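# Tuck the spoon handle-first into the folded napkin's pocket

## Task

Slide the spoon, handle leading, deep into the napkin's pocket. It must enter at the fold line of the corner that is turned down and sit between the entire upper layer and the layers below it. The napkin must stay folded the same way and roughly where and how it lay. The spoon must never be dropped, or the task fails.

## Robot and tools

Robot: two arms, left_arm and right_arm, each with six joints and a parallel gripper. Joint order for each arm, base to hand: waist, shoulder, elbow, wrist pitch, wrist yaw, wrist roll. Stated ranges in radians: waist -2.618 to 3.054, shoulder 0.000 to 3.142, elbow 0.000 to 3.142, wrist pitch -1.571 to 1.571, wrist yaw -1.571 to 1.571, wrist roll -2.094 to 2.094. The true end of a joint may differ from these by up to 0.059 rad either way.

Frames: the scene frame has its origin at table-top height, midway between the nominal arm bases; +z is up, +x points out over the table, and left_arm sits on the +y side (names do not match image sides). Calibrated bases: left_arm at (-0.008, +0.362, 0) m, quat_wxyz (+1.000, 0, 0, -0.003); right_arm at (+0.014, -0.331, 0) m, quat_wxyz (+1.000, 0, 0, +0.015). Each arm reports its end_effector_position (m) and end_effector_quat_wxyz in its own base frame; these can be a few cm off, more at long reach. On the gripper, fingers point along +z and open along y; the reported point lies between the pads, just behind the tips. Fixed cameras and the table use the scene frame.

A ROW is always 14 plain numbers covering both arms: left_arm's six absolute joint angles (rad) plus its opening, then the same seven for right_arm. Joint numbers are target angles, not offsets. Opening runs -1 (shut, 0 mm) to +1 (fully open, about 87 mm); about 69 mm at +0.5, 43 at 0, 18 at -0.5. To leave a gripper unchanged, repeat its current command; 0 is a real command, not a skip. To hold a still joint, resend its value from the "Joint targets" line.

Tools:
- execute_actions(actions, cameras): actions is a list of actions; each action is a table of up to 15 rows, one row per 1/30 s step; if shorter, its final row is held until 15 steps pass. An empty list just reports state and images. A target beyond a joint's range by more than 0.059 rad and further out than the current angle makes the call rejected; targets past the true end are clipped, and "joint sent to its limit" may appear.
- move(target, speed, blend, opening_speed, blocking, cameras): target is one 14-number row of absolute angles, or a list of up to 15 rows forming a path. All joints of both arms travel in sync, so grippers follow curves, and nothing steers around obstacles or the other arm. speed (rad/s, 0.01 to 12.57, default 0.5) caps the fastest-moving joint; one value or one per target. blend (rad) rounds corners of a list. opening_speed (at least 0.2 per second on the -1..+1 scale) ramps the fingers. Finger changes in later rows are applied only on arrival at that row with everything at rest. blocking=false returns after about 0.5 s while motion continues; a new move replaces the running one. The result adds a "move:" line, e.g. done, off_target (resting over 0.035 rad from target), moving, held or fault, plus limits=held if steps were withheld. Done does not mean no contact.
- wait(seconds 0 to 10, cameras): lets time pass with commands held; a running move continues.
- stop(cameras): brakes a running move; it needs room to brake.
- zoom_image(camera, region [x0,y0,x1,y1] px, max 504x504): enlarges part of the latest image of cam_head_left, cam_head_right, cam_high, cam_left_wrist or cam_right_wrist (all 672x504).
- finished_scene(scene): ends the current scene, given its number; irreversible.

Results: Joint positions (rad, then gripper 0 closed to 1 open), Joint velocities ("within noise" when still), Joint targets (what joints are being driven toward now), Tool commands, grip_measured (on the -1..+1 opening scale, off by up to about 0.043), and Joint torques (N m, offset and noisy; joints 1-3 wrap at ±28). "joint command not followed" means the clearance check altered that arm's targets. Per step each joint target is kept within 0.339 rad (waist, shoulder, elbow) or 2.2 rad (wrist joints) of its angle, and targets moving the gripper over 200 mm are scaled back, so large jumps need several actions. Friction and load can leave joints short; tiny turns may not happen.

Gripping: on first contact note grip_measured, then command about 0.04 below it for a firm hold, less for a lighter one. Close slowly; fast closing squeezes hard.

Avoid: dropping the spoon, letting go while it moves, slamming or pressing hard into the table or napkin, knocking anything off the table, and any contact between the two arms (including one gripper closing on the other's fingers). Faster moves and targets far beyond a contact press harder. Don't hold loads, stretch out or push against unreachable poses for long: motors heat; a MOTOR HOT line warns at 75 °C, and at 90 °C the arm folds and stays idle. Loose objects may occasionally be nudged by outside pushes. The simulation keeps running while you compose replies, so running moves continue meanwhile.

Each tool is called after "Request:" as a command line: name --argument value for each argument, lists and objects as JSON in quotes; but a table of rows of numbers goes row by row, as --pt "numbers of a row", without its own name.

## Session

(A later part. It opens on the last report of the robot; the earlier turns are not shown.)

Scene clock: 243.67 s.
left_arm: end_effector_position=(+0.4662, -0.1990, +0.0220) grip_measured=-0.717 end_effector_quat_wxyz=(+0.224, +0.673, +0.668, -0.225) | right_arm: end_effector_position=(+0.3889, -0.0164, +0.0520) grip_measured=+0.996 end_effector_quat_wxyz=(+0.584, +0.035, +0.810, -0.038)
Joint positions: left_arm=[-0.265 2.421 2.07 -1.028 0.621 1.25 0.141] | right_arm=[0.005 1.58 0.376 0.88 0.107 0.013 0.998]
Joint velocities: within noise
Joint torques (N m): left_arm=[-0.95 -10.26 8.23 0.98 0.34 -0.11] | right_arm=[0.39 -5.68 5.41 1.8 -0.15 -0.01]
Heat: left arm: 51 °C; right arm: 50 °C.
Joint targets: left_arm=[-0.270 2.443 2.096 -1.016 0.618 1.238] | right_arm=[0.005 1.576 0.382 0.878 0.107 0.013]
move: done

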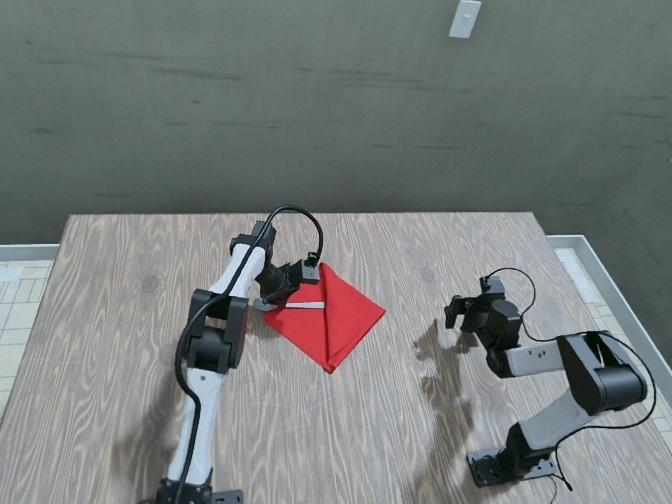

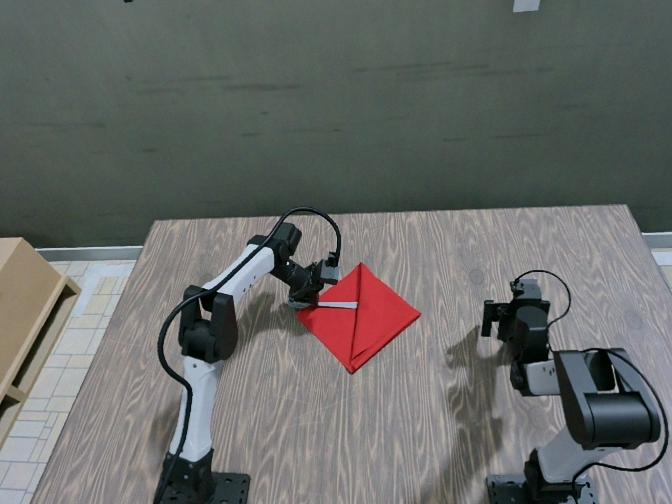

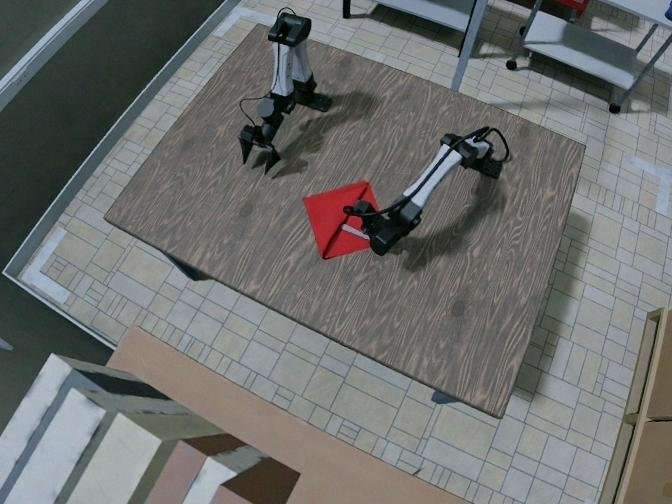

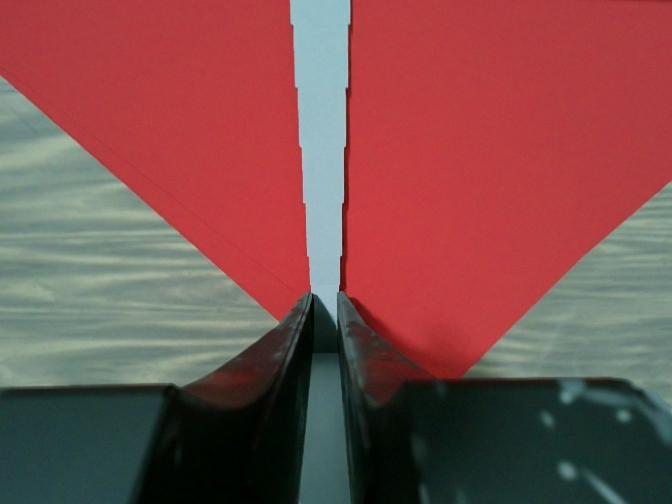

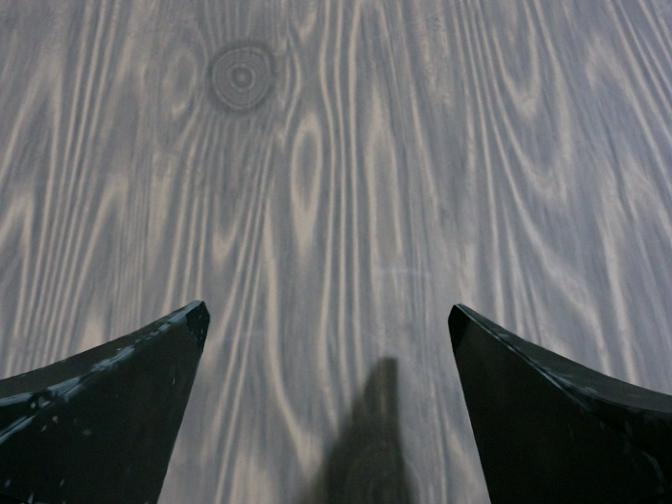

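Request:
move --target '[-0.309, 2.462, 2.129, -1.003, 0.611, 1.19, -0.9, 0.005, 1.576, 0.382, 0.878, 0.107, 0.013, 1]' --speed 0.08 --cameras '["cam_head_left", "cam_head_right", "cam_high", "cam_left_wrist"]'

Request:
zoom_image --camera "cam_high" --region '[310, 180, 390, 262]'

Request:
zoom_image --camera "cam_head_left" --region '[290, 260, 370, 340]'

Scene clock: 248.63 s.
left_arm: end_effector_position=(+0.4657, -0.2194, +0.0219) grip_measured=-0.717 end_effector_quat_wxyz=(+0.224, +0.673, +0.668, -0.226) | right_arm: end_effector_position=(+0.3889, -0.0164, +0.0520) grip_measured=+0.996 end_effector_quat_wxyz=(+0.584, +0.035, +0.810, -0.038)
Joint positions: left_arm=[-0.305 2.44 2.103 -1.015 0.614 1.202 0.141] | right_arm=[0.005 1.58 0.376 0.88 0.107 0.013 0.998]
Joint velocities: within noise
Joint torques (N m): left_arm=[-0.84 -10.41 8.29 1.05 0.33 -0.11] | right_arm=[0.23 -5.72 5.37 1.85 -0.19 0.01]
Heat: left arm: 51 °C; right arm: 50 °C.
Joint targets: left_arm=[-0.309 2.462 2.129 -1.003 0.611 1.190] | right_arm=[0.005 1.576 0.382 0.878 0.107 0.013]
move: done
Images, in order (width x height): cam_head_left 672x504, cam_head_right 672x504, cam_high 672x504, cam_left_wrist 672x504.

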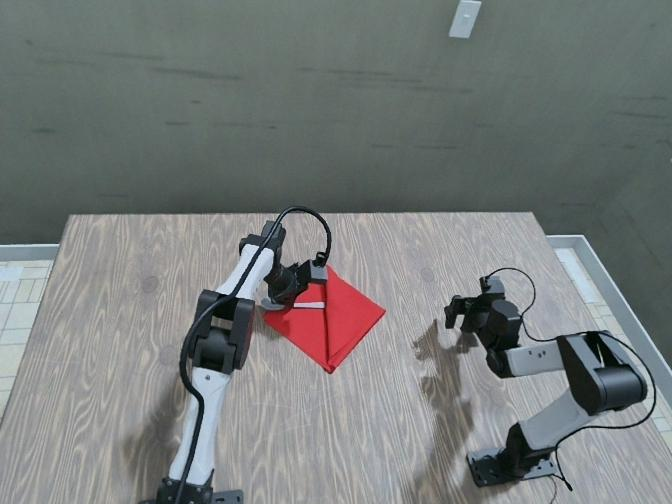

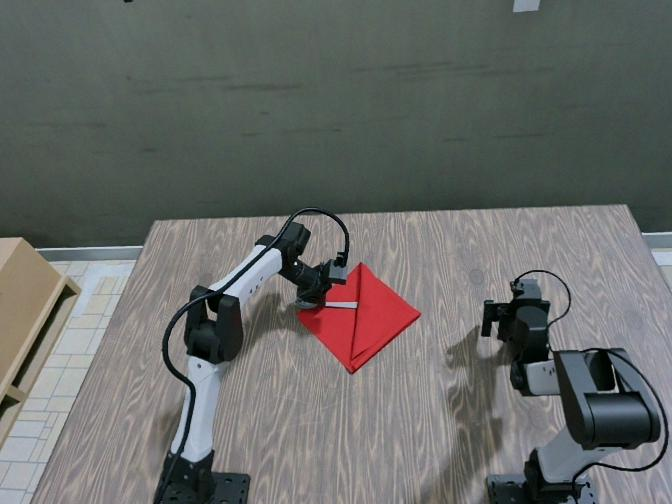

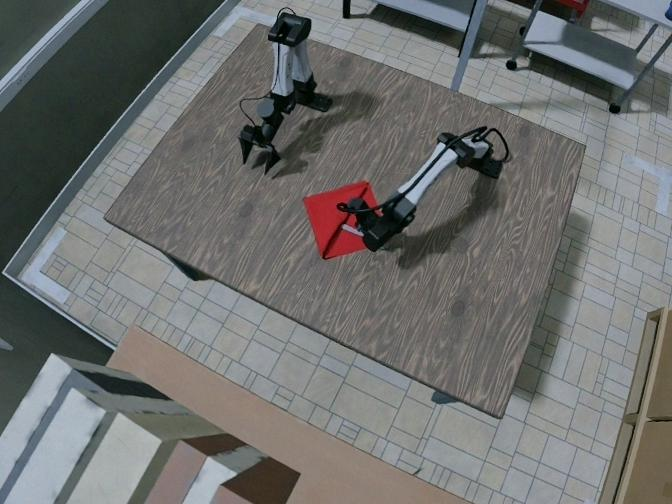

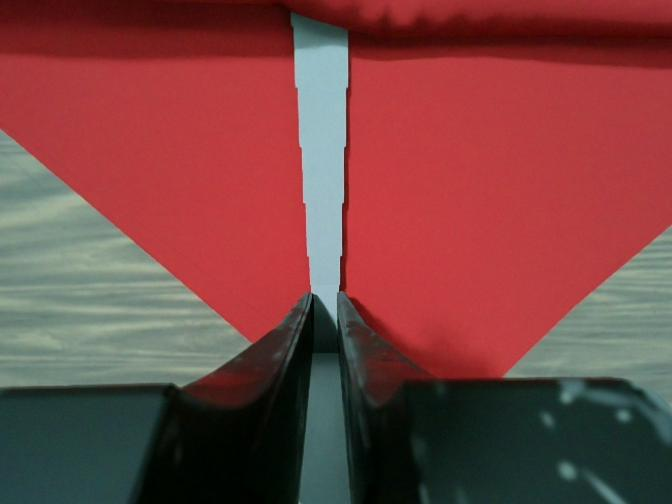

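Scaled by 6.146 from the camera's 672x504 image, which has a finer 960x720 frame.

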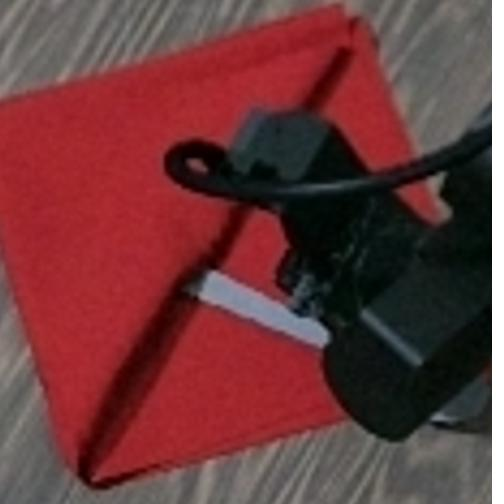

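Scaled by 6.300 from the camera's 672x504 image, which has a finer 960x720 frame.

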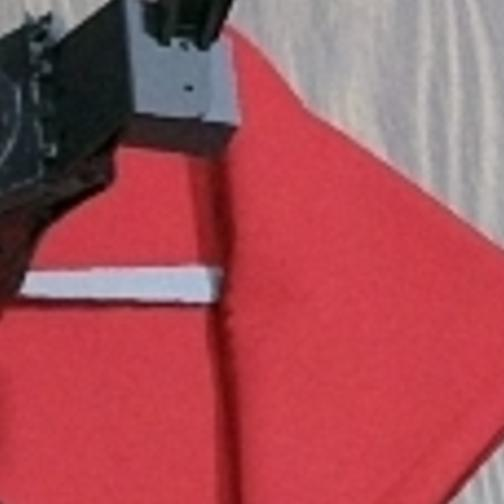

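Request:
move --pt "-0.365 2.503 2.20 -0.994 0.598 1.123 -0.9 0.005 1.576 0.382 0.878 0.107 0.013 1" --pt "-0.385 2.522 2.233 -0.996 0.593 1.10 -0.9 0.005 1.576 0.382 0.878 0.107 0.013 1" --speed 0.1 --blend '[0.01, 0]' --cameras '["cam_head_left", "cam_head_right", "cam_high", "cam_left_wrist"]'

Request:
zoom_image --camera "cam_high" --region '[300, 170, 400, 272]'

Request:
zoom_image --camera "cam_head_left" --region '[260, 250, 400, 380]'

Scene clock: 257.60 s.
left_arm: end_effector_position=(+0.4669, -0.2596, +0.0221) grip_measured=-0.717 end_effector_quat_wxyz=(+0.225, +0.672, +0.668, -0.226) | right_arm: end_effector_position=(+0.3889, -0.0164, +0.0520) grip_measured=+0.996 end_effector_quat_wxyz=(+0.584, +0.035, +0.810, -0.038)
Joint positions: left_arm=[-0.38 2.499 2.207 -1.007 0.597 1.112 0.141] | right_arm=[0.005 1.58 0.376 0.88 0.107 0.013 0.998]
Joint velocities: within noise
Joint torques (N m): left_arm=[-0.9 -10.74 8.42 1.14 0.32 -0.11] | right_arm=[0.39 -5.65 5.31 1.83 -0.14 -0.05]
Heat: left arm: 52 °C; right arm: 50 °C.
Joint targets: left_arm=[-0.385 2.522 2.233 -0.996 0.593 1.100] | right_arm=[0.005 1.576 0.382 0.878 0.107 0.013]
move: done
Images, in order (width x height): cam_head_left 672x504, cam_head_right 672x504, cam_high 672x504, cam_left_wrist 672x504.

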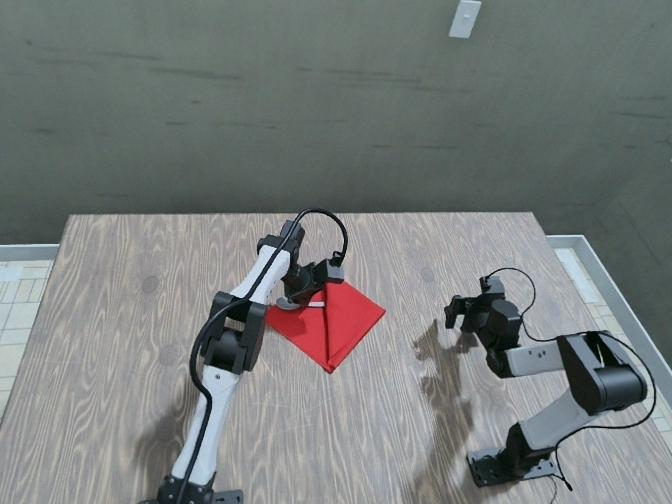

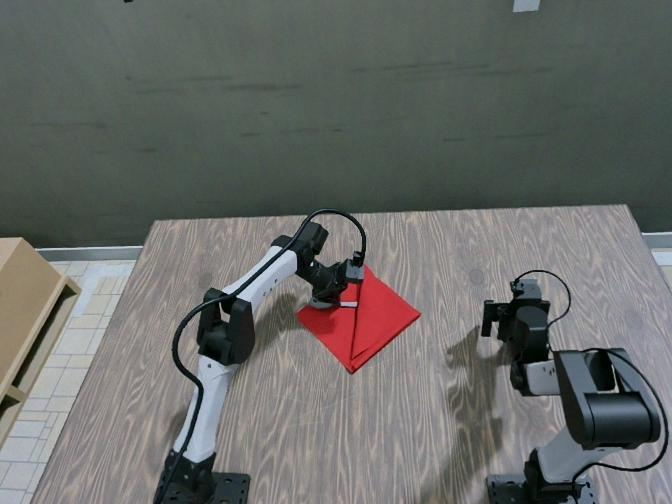

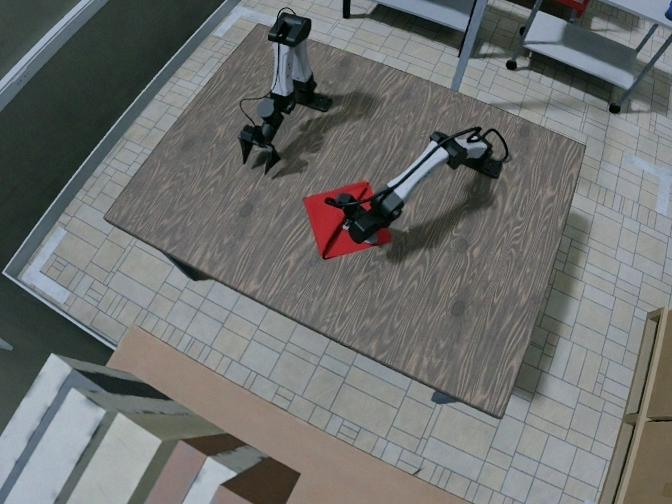

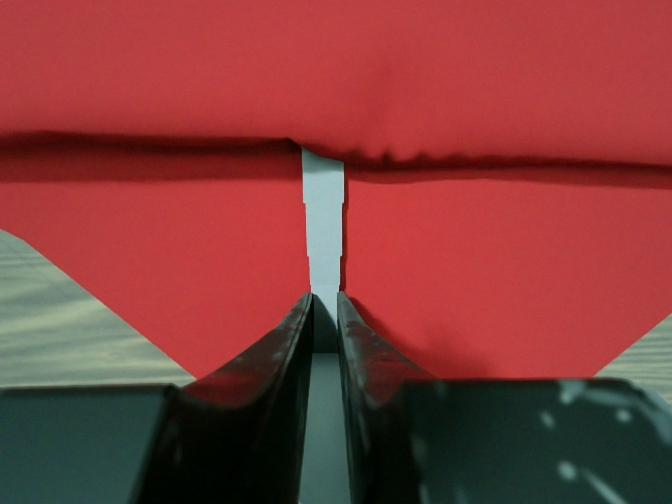

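Scaled by 4.941 from the camera's 672x504 image, which has a finer 960x720 frame.

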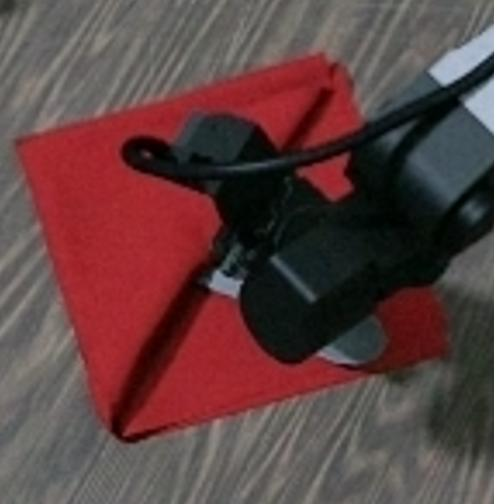

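Scaled by 3.600 from the camera's 672x504 image, which has a finer 960x720 frame.

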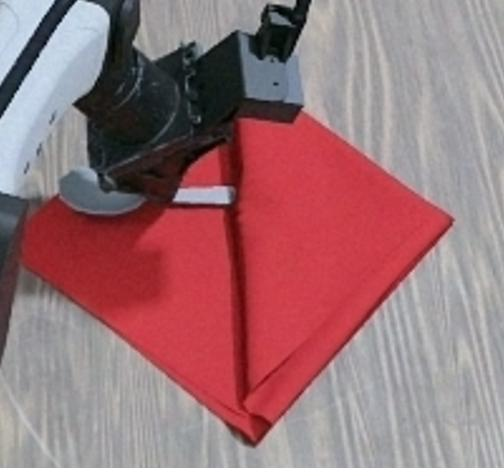

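Request:
move --pt "-0.421 2.555 2.293 -1.0 0.583 1.057 -0.9 0.005 1.576 0.382 0.878 0.107 0.013 1" --pt "-0.440 2.575 2.329 -1.003 0.577 1.036 -0.9 0.005 1.576 0.382 0.878 0.107 0.013 1" --speed 0.1 --blend '[0.01, 0]' --cameras '["cam_head_left", "cam_head_right", "cam_high", "cam_left_wrist"]'

Request:
zoom_image --camera "cam_high" --region '[300, 170, 400, 272]'

Request:
zoom_image --camera "cam_head_left" --region '[260, 250, 400, 380]'

Scene clock: 266.23 s.
left_arm: end_effector_position=(+0.4680, -0.2895, +0.0227) grip_measured=-0.717 end_effector_quat_wxyz=(+0.229, +0.672, +0.668, -0.224) | right_arm: end_effector_position=(+0.3889, -0.0164, +0.0520) grip_measured=+0.996 end_effector_quat_wxyz=(+0.584, +0.035, +0.810, -0.038)
Joint positions: left_arm=[-0.434 2.552 2.302 -1.007 0.58 1.048 0.141] | right_arm=[0.005 1.58 0.376 0.88 0.107 0.013 0.998]
Joint velocities: within noise
Joint torques (N m): left_arm=[-1.09 -11.02 8.49 1.15 0.29 -0.11] | right_arm=[0.29 -5.78 5.44 1.86 -0.12 -0.01]
Heat: left arm: 53 °C; right arm: 50 °C.
Joint targets: left_arm=[-0.440 2.575 2.329 -1.003 0.577 1.036] | right_arm=[0.005 1.576 0.382 0.878 0.107 0.013]
move: done
Images, in order (width x height): cam_head_left 672x504, cam_head_right 672x504, cam_high 672x504, cam_left_wrist 672x504.

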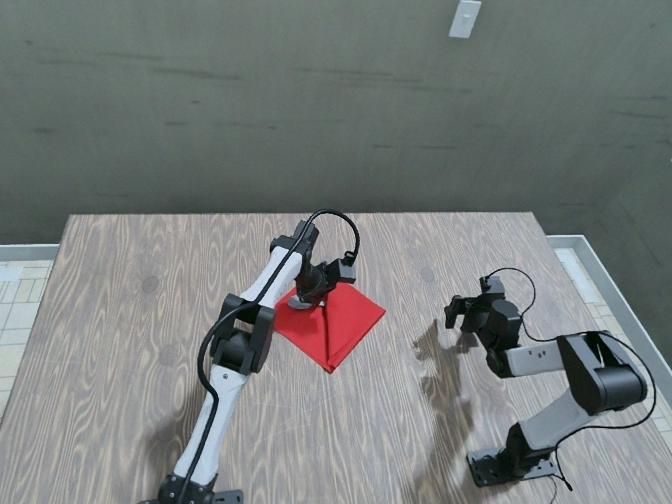

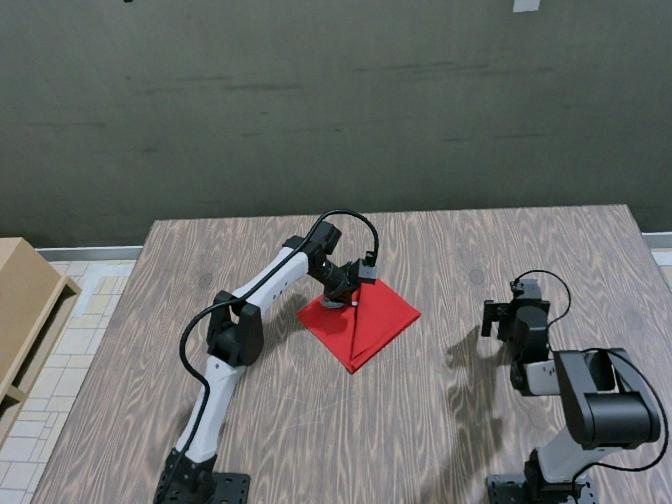

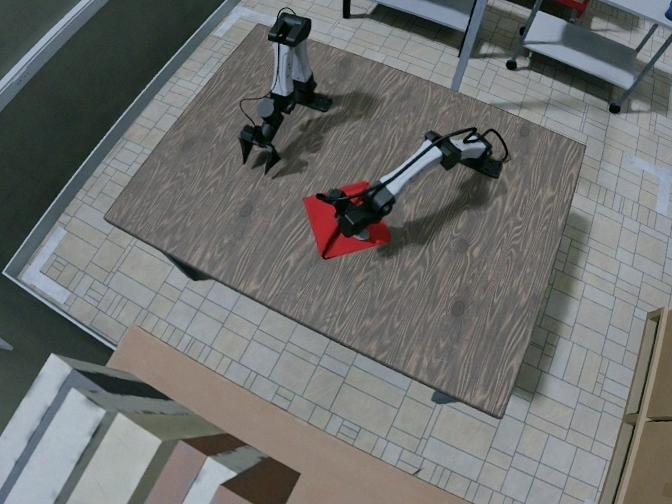

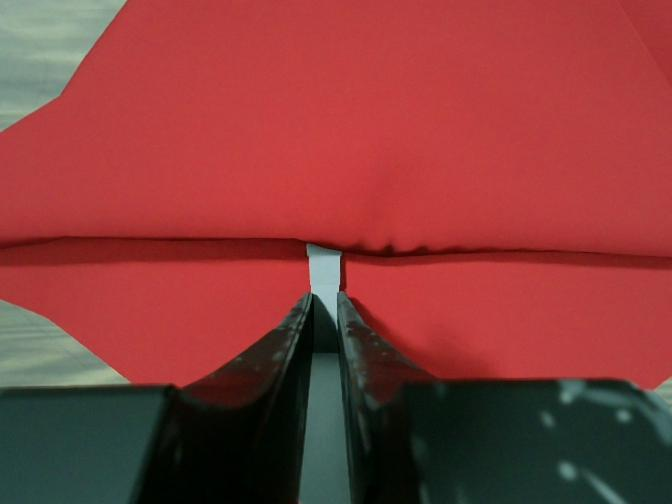

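Scaled by 4.941 from the camera's 672x504 image, which has a finer 960x720 frame.

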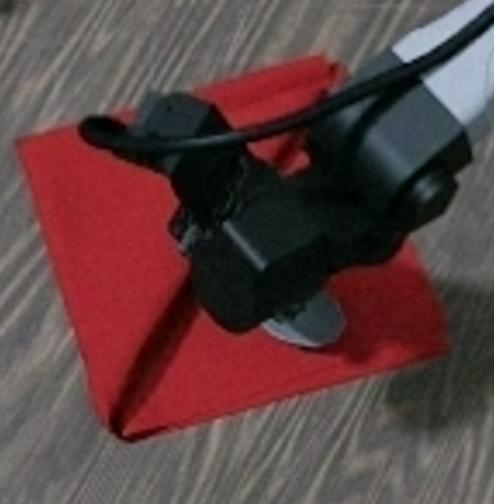

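Scaled by 3.600 from the camera's 672x504 image, which has a finer 960x720 frame.

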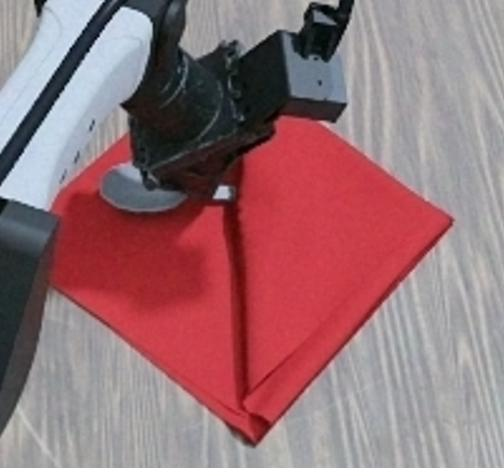

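Request:
move --pt "-0.456 2.593 2.36 -1.007 0.572 1.018 -0.9 0.005 1.576 0.382 0.878 0.107 0.013 1" --pt "-0.456 2.595 2.314 -0.99 0.572 1.018 -0.9 0.005 1.576 0.382 0.878 0.107 0.013 1" --speed 0.08 --cameras '["cam_head_left", "cam_head_right", "cam_high", "cam_left_wrist"]'

Request:
zoom_image --camera "cam_high" --region '[320, 200, 400, 282]'

Request:
zoom_image --camera "cam_head_left" --region '[270, 270, 350, 340]'

Scene clock: 278.07 s.
left_arm: end_effector_position=(+0.4667, -0.2976, +0.0184) grip_measured=-0.717 end_effector_quat_wxyz=(+0.226, +0.671, +0.669, -0.225) | right_arm: end_effector_position=(+0.3889, -0.0164, +0.0520) grip_measured=+0.996 end_effector_quat_wxyz=(+0.584, +0.035, +0.810, -0.038)
Joint positions: left_arm=[-0.449 2.571 2.321 -1.001 0.576 1.03 0.141] | right_arm=[0.005 1.58 0.376 0.88 0.107 0.013 0.998]
Joint velocities: within noise
Joint torques (N m): left_arm=[-1.13 -11 5.78 1.26 0.29 -0.11] | right_arm=[0.47 -5.56 5.38 1.85 -0.21 0.04]
Heat: left arm: 54 °C; right arm: 50 °C.
Joint targets: left_arm=[-0.456 2.595 2.314 -0.990 0.572 1.018] | right_arm=[0.005 1.576 0.382 0.878 0.107 0.013]
move: done
Images, in order (width x height): cam_head_left 672x504, cam_head_right 672x504, cam_high 672x504, cam_left_wrist 672x504.

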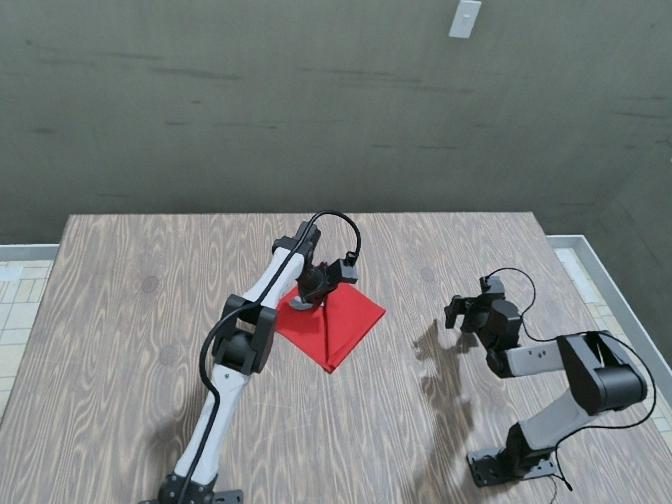

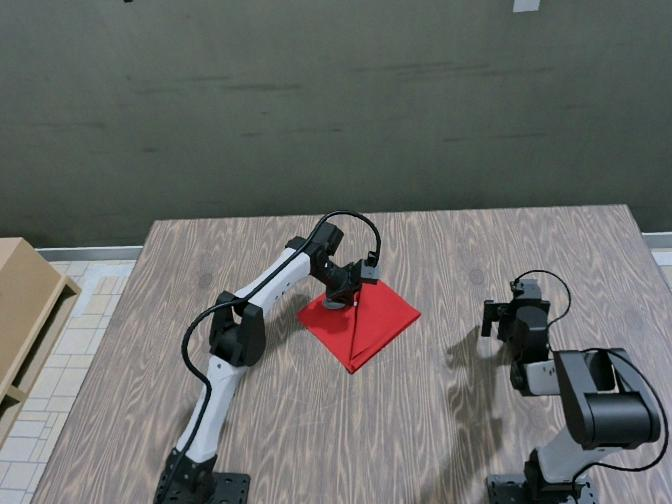

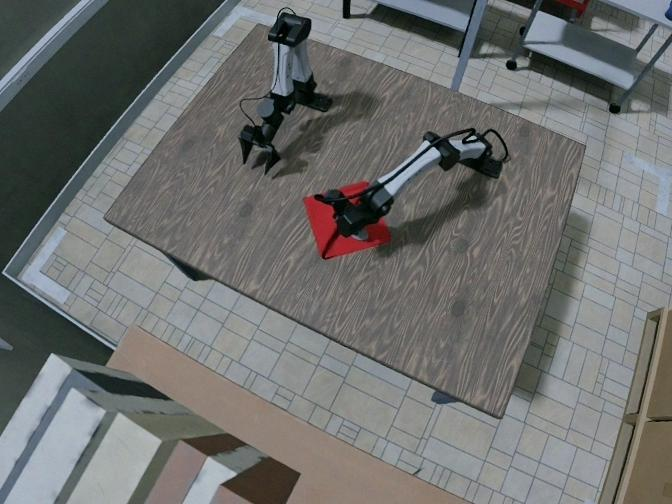

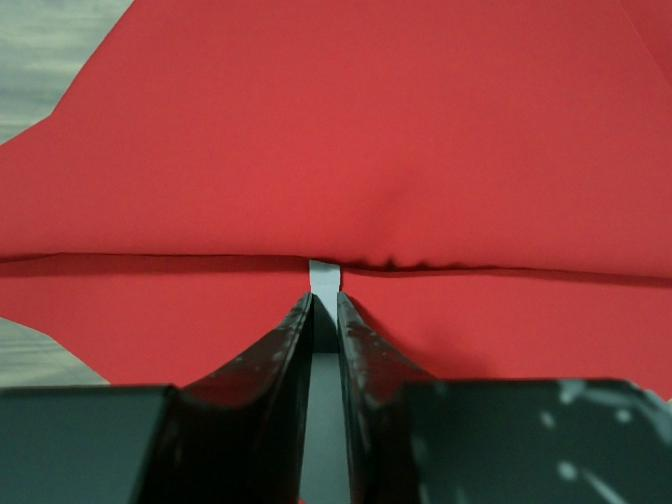

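Scaled by 6.146 from the camera's 672x504 image, which has a finer 960x720 frame.

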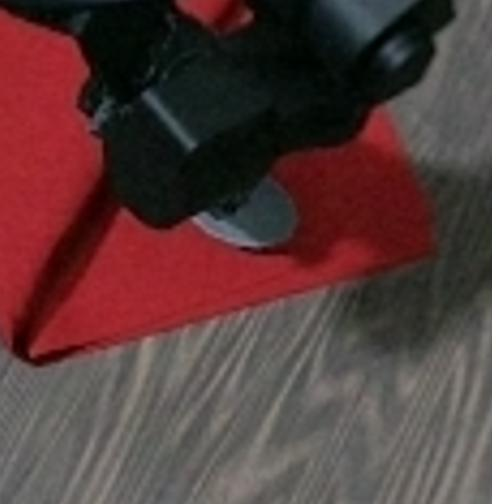

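Scaled by 6.300 from the camera's 672x504 image, which has a finer 960x720 frame.

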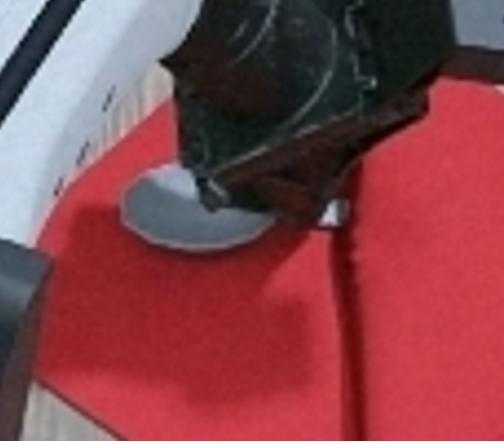

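Request:
move --pt "-0.456 2.597 2.304 -0.977 0.572 1.018 -0.9 0.005 1.576 0.382 0.878 0.107 0.013 1" --speed 0.05 --cameras '["cam_head_left", "cam_high", "cam_left_wrist"]'

Request:
zoom_image --camera "cam_high" --region '[320, 200, 400, 282]'

Request:
zoom_image --camera "cam_head_left" --region '[270, 270, 350, 340]'

Scene clock: 281.40 s.
left_arm: end_effector_position=(+0.4673, -0.2979, +0.0168) grip_measured=-0.717 end_effector_quat_wxyz=(+0.228, +0.671, +0.669, -0.225) | right_arm: end_effector_position=(+0.3889, -0.0164, +0.0520) grip_measured=+0.996 end_effector_quat_wxyz=(+0.584, +0.035, +0.810, -0.038)
Joint positions: left_arm=[-0.449 2.571 2.313 -0.991 0.576 1.029 0.141] | right_arm=[0.005 1.58 0.376 0.88 0.107 0.013 0.998]
Joint velocities: within noise
Joint torques (N m): left_arm=[-1.18 -10.81 5.56 1.29 0.29 -0.09] | right_arm=[0.46 -5.78 5.27 1.86 -0.1 -0.09]
Heat: left arm: 53 °C; right arm: 50 °C.
Joint targets: left_arm=[-0.456 2.597 2.304 -0.977 0.572 1.018] | right_arm=[0.005 1.576 0.382 0.878 0.107 0.013]
move: done
Images, in order (width x height): cam_head_left 672x504, cam_high 672x504, cam_left_wrist 672x504.

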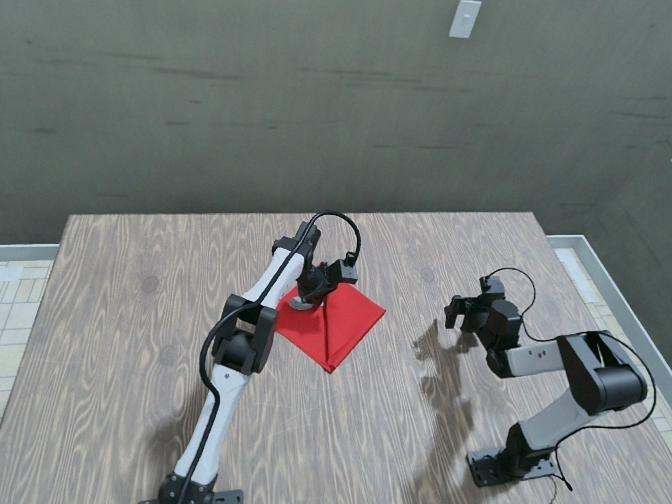

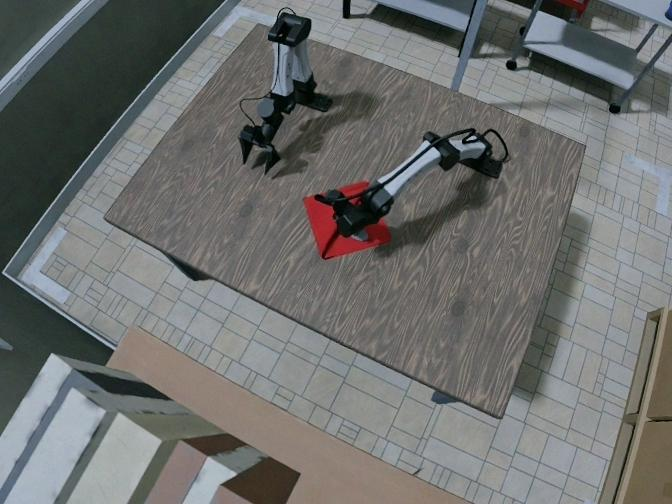

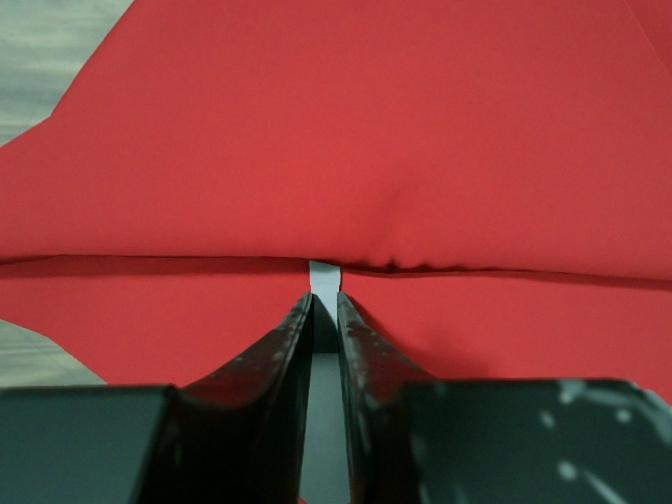

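Scaled by 6.146 from the camera's 672x504 image, which has a finer 960x720 frame.

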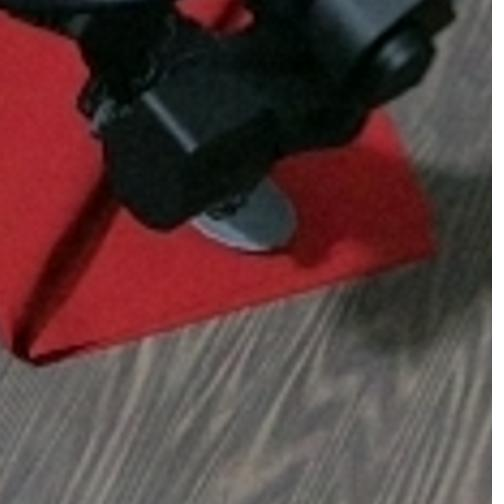

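Scaled by 6.300 from the camera's 672x504 image, which has a finer 960x720 frame.

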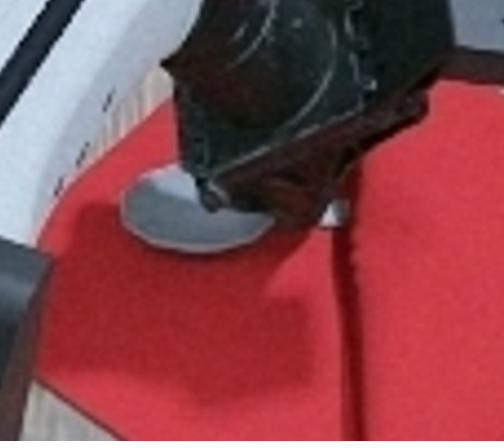

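Request:
move --pt "-0.456 2.597 2.304 -0.977 0.572 1.018 -0.6 0.005 1.576 0.382 0.878 0.107 0.013 1" --speed 0.05 --opening_speed 0.2 --cameras '["cam_head_left", "cam_high", "cam_left_wrist"]'

Request:
zoom_image --camera "cam_head_left" --region '[270, 270, 350, 340]'

Scene clock: 286.37 s.
left_arm: end_effector_position=(+0.4683, -0.2984, +0.0171) grip_measured=-0.600 end_effector_quat_wxyz=(+0.230, +0.671, +0.668, -0.224) | right_arm: end_effector_position=(+0.3889, -0.0164, +0.0520) grip_measured=+0.996 end_effector_quat_wxyz=(+0.584, +0.035, +0.810, -0.038)
Joint positions: left_arm=[-0.449 2.571 2.313 -0.986 0.576 1.029 0.2] | right_arm=[0.005 1.58 0.376 0.88 0.107 0.013 0.998]
Joint velocities: within noise
Joint torques (N m): left_arm=[-1.14 -10.85 5.55 1.25 0.3 -0.1] | right_arm=[0.49 -5.71 5.29 1.86 -0.17 -0.02]
Heat: left arm: 53 °C; right arm: 50 °C.
Joint targets: left_arm=[-0.456 2.597 2.304 -0.977 0.572 1.018] | right_arm=[0.005 1.576 0.382 0.878 0.107 0.013]
move: done
Images, in order (width x height): cam_head_left 672x504, cam_high 672x504, cam_left_wrist 672x504.

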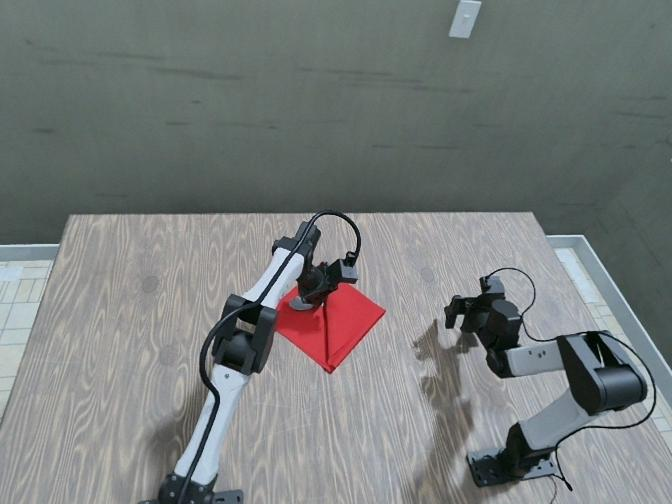

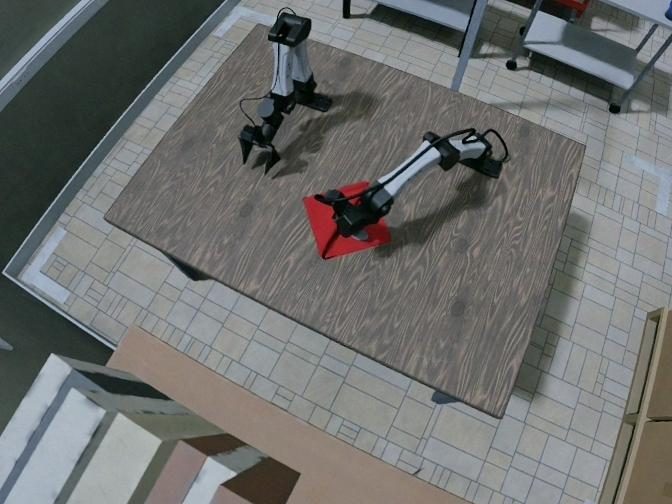

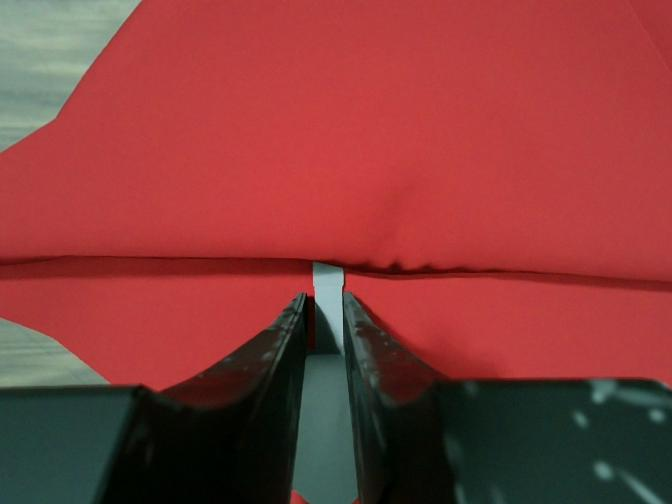

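Scaled by 6.300 from the camera's 672x504 image, which has a finer 960x720 frame.

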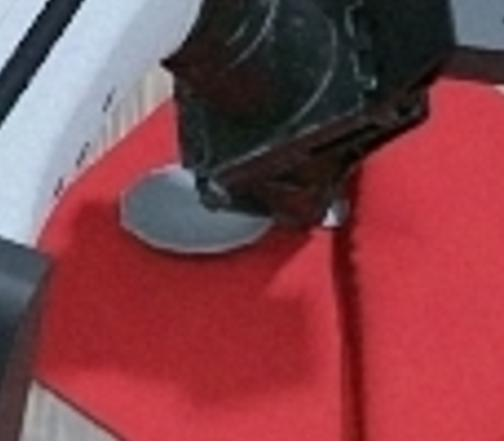

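Request:
move --pt "-0.456 2.59 2.32 -0.99 0.572 1.018 0.3 0.005 1.576 0.382 0.878 0.107 0.013 1" --pt "-0.374 2.473 2.20 -1.017 0.609 1.124 0.3 0.005 1.576 0.382 0.878 0.107 0.013 1" --speed 0.12 --opening_speed 0.6 --cameras '["cam_head_left", "cam_head_right", "cam_high", "cam_left_wrist"]'

Request:
zoom_image --camera "cam_head_left" --region '[270, 270, 350, 340]'

Scene clock: 292.33 s.
left_arm: end_effector_position=(+0.4676, -0.2626, +0.0165) grip_measured=+0.300 end_effector_quat_wxyz=(+0.226, +0.671, +0.667, -0.232) | right_arm: end_effector_position=(+0.3889, -0.0164, +0.0520) grip_measured=+0.996 end_effector_quat_wxyz=(+0.584, +0.035, +0.810, -0.038)
Joint positions: left_arm=[-0.381 2.516 2.212 -0.997 0.61 1.112 0.65] | right_arm=[0.005 1.58 0.376 0.88 0.107 0.013 0.998]
Joint velocities: within noise
Joint torques (N m): left_arm=[0.25 -15.82 5.29 0.79 0.34 0.14] | right_arm=[0.29 -5.74 5.55 1.87 -0.16 -0.02]
Heat: left arm: 53 °C; right arm: 50 °C.
Joint targets: left_arm=[-0.374 2.473 2.200 -1.017 0.609 1.124] | right_arm=[0.005 1.576 0.382 0.878 0.107 0.013]
move: unfinished (the simulator was too slow to fit another step into this call; the move has ended); left_arm: the shoulder is farthest, 0.043 rad from its target
Images, in order (width x height): cam_head_left 672x504, cam_head_right 672x504, cam_high 672x504, cam_left_wrist 672x504.

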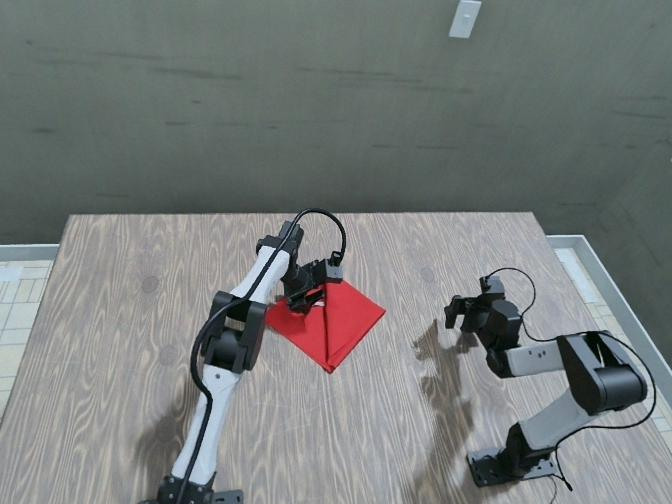

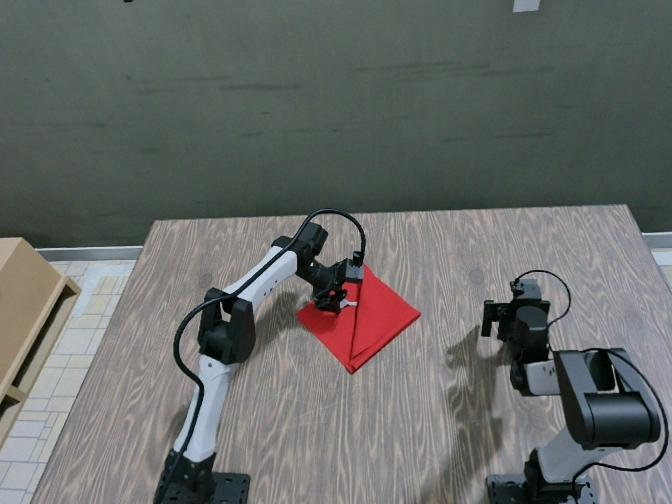

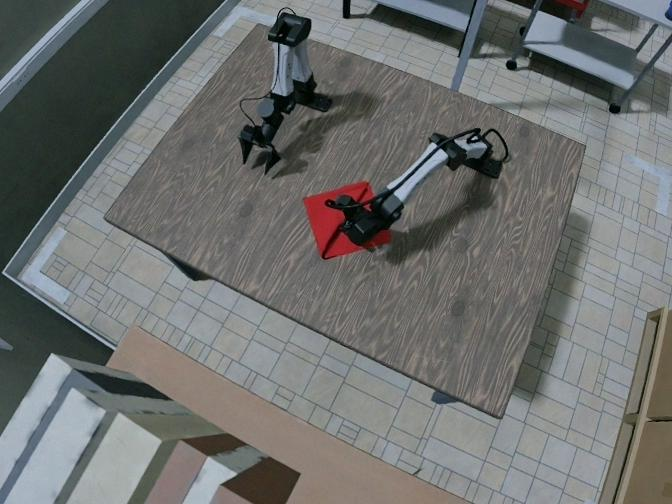

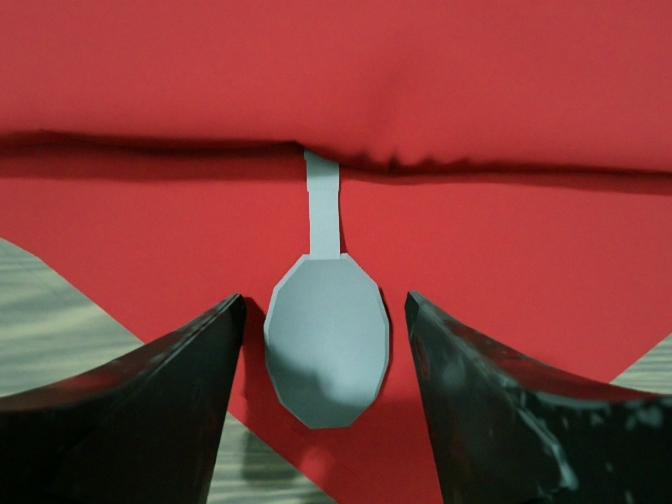

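Scaled by 6.300 from the camera's 672x504 image, which has a finer 960x720 frame.

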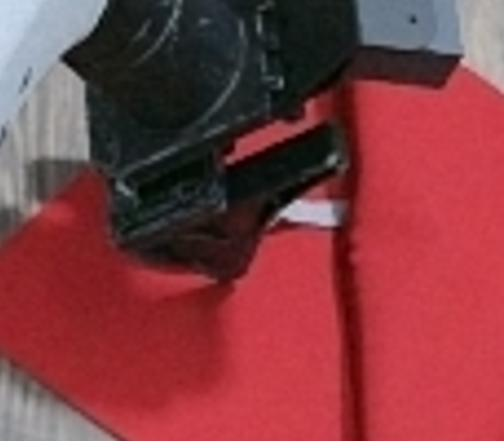

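Request:
move --target '[-0.334, 2.446, 2.137, -0.987, 0.622, 1.167, 0.3, 0.005, 1.576, 0.382, 0.878, 0.107, 0.013, 1]' --speed 0.12 --cameras '["cam_head_left", "cam_high", "cam_left_wrist"]'

Scene clock: 296.20 s.
left_arm: end_effector_position=(+0.4683, -0.2427, +0.0158) grip_measured=+0.300 end_effector_quat_wxyz=(+0.229, +0.671, +0.665, -0.234) | right_arm: end_effector_position=(+0.3889, -0.0164, +0.0520) grip_measured=+0.996 end_effector_quat_wxyz=(+0.584, +0.035, +0.810, -0.038)
Joint positions: left_arm=[-0.341 2.485 2.151 -0.989 0.627 1.157 0.65] | right_arm=[0.005 1.58 0.376 0.88 0.107 0.013 0.998]
Joint velocities: within noise
Joint torques (N m): left_arm=[0.31 -15.34 5.08 0.98 0.32 0.14] | right_arm=[0.5 -5.79 5.49 1.84 -0.18 -0.03]
Heat: left arm: 56 °C; right arm: 50 °C.
Joint targets: left_arm=[-0.334 2.446 2.137 -0.987 0.622 1.167] | right_arm=[0.005 1.576 0.382 0.878 0.107 0.013]
move: off_target (left_arm); left_arm: the shoulder is farthest, 0.039 rad from its target
Images, in order (width x height): cam_head_left 672x504, cam_high 672x504, cam_left_wrist 672x504.

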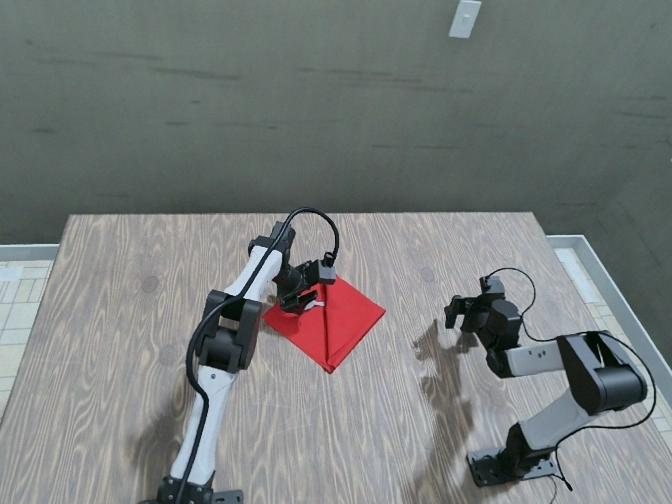

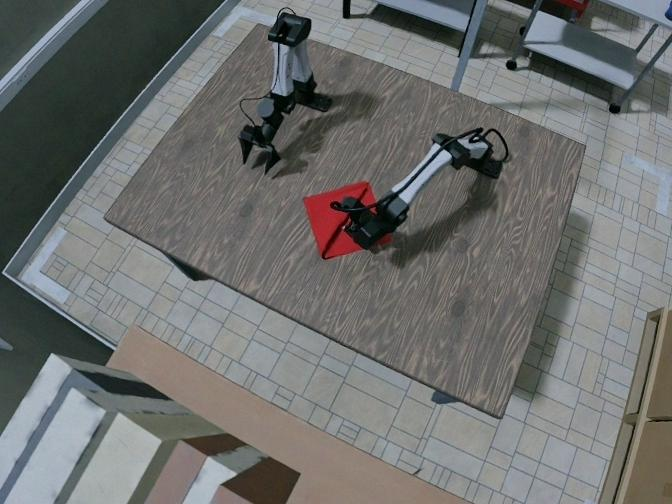

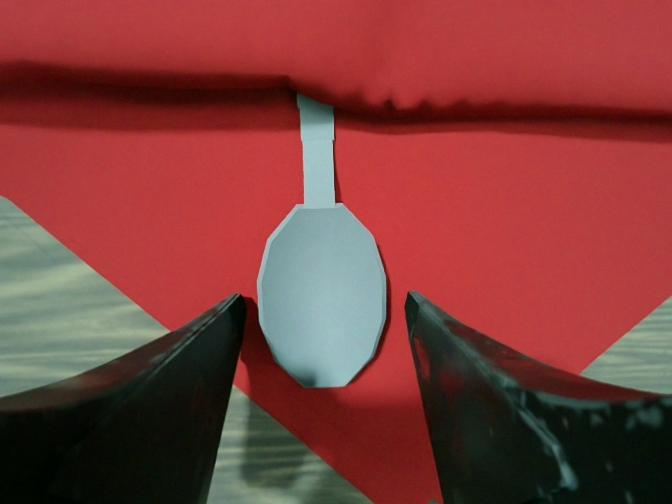

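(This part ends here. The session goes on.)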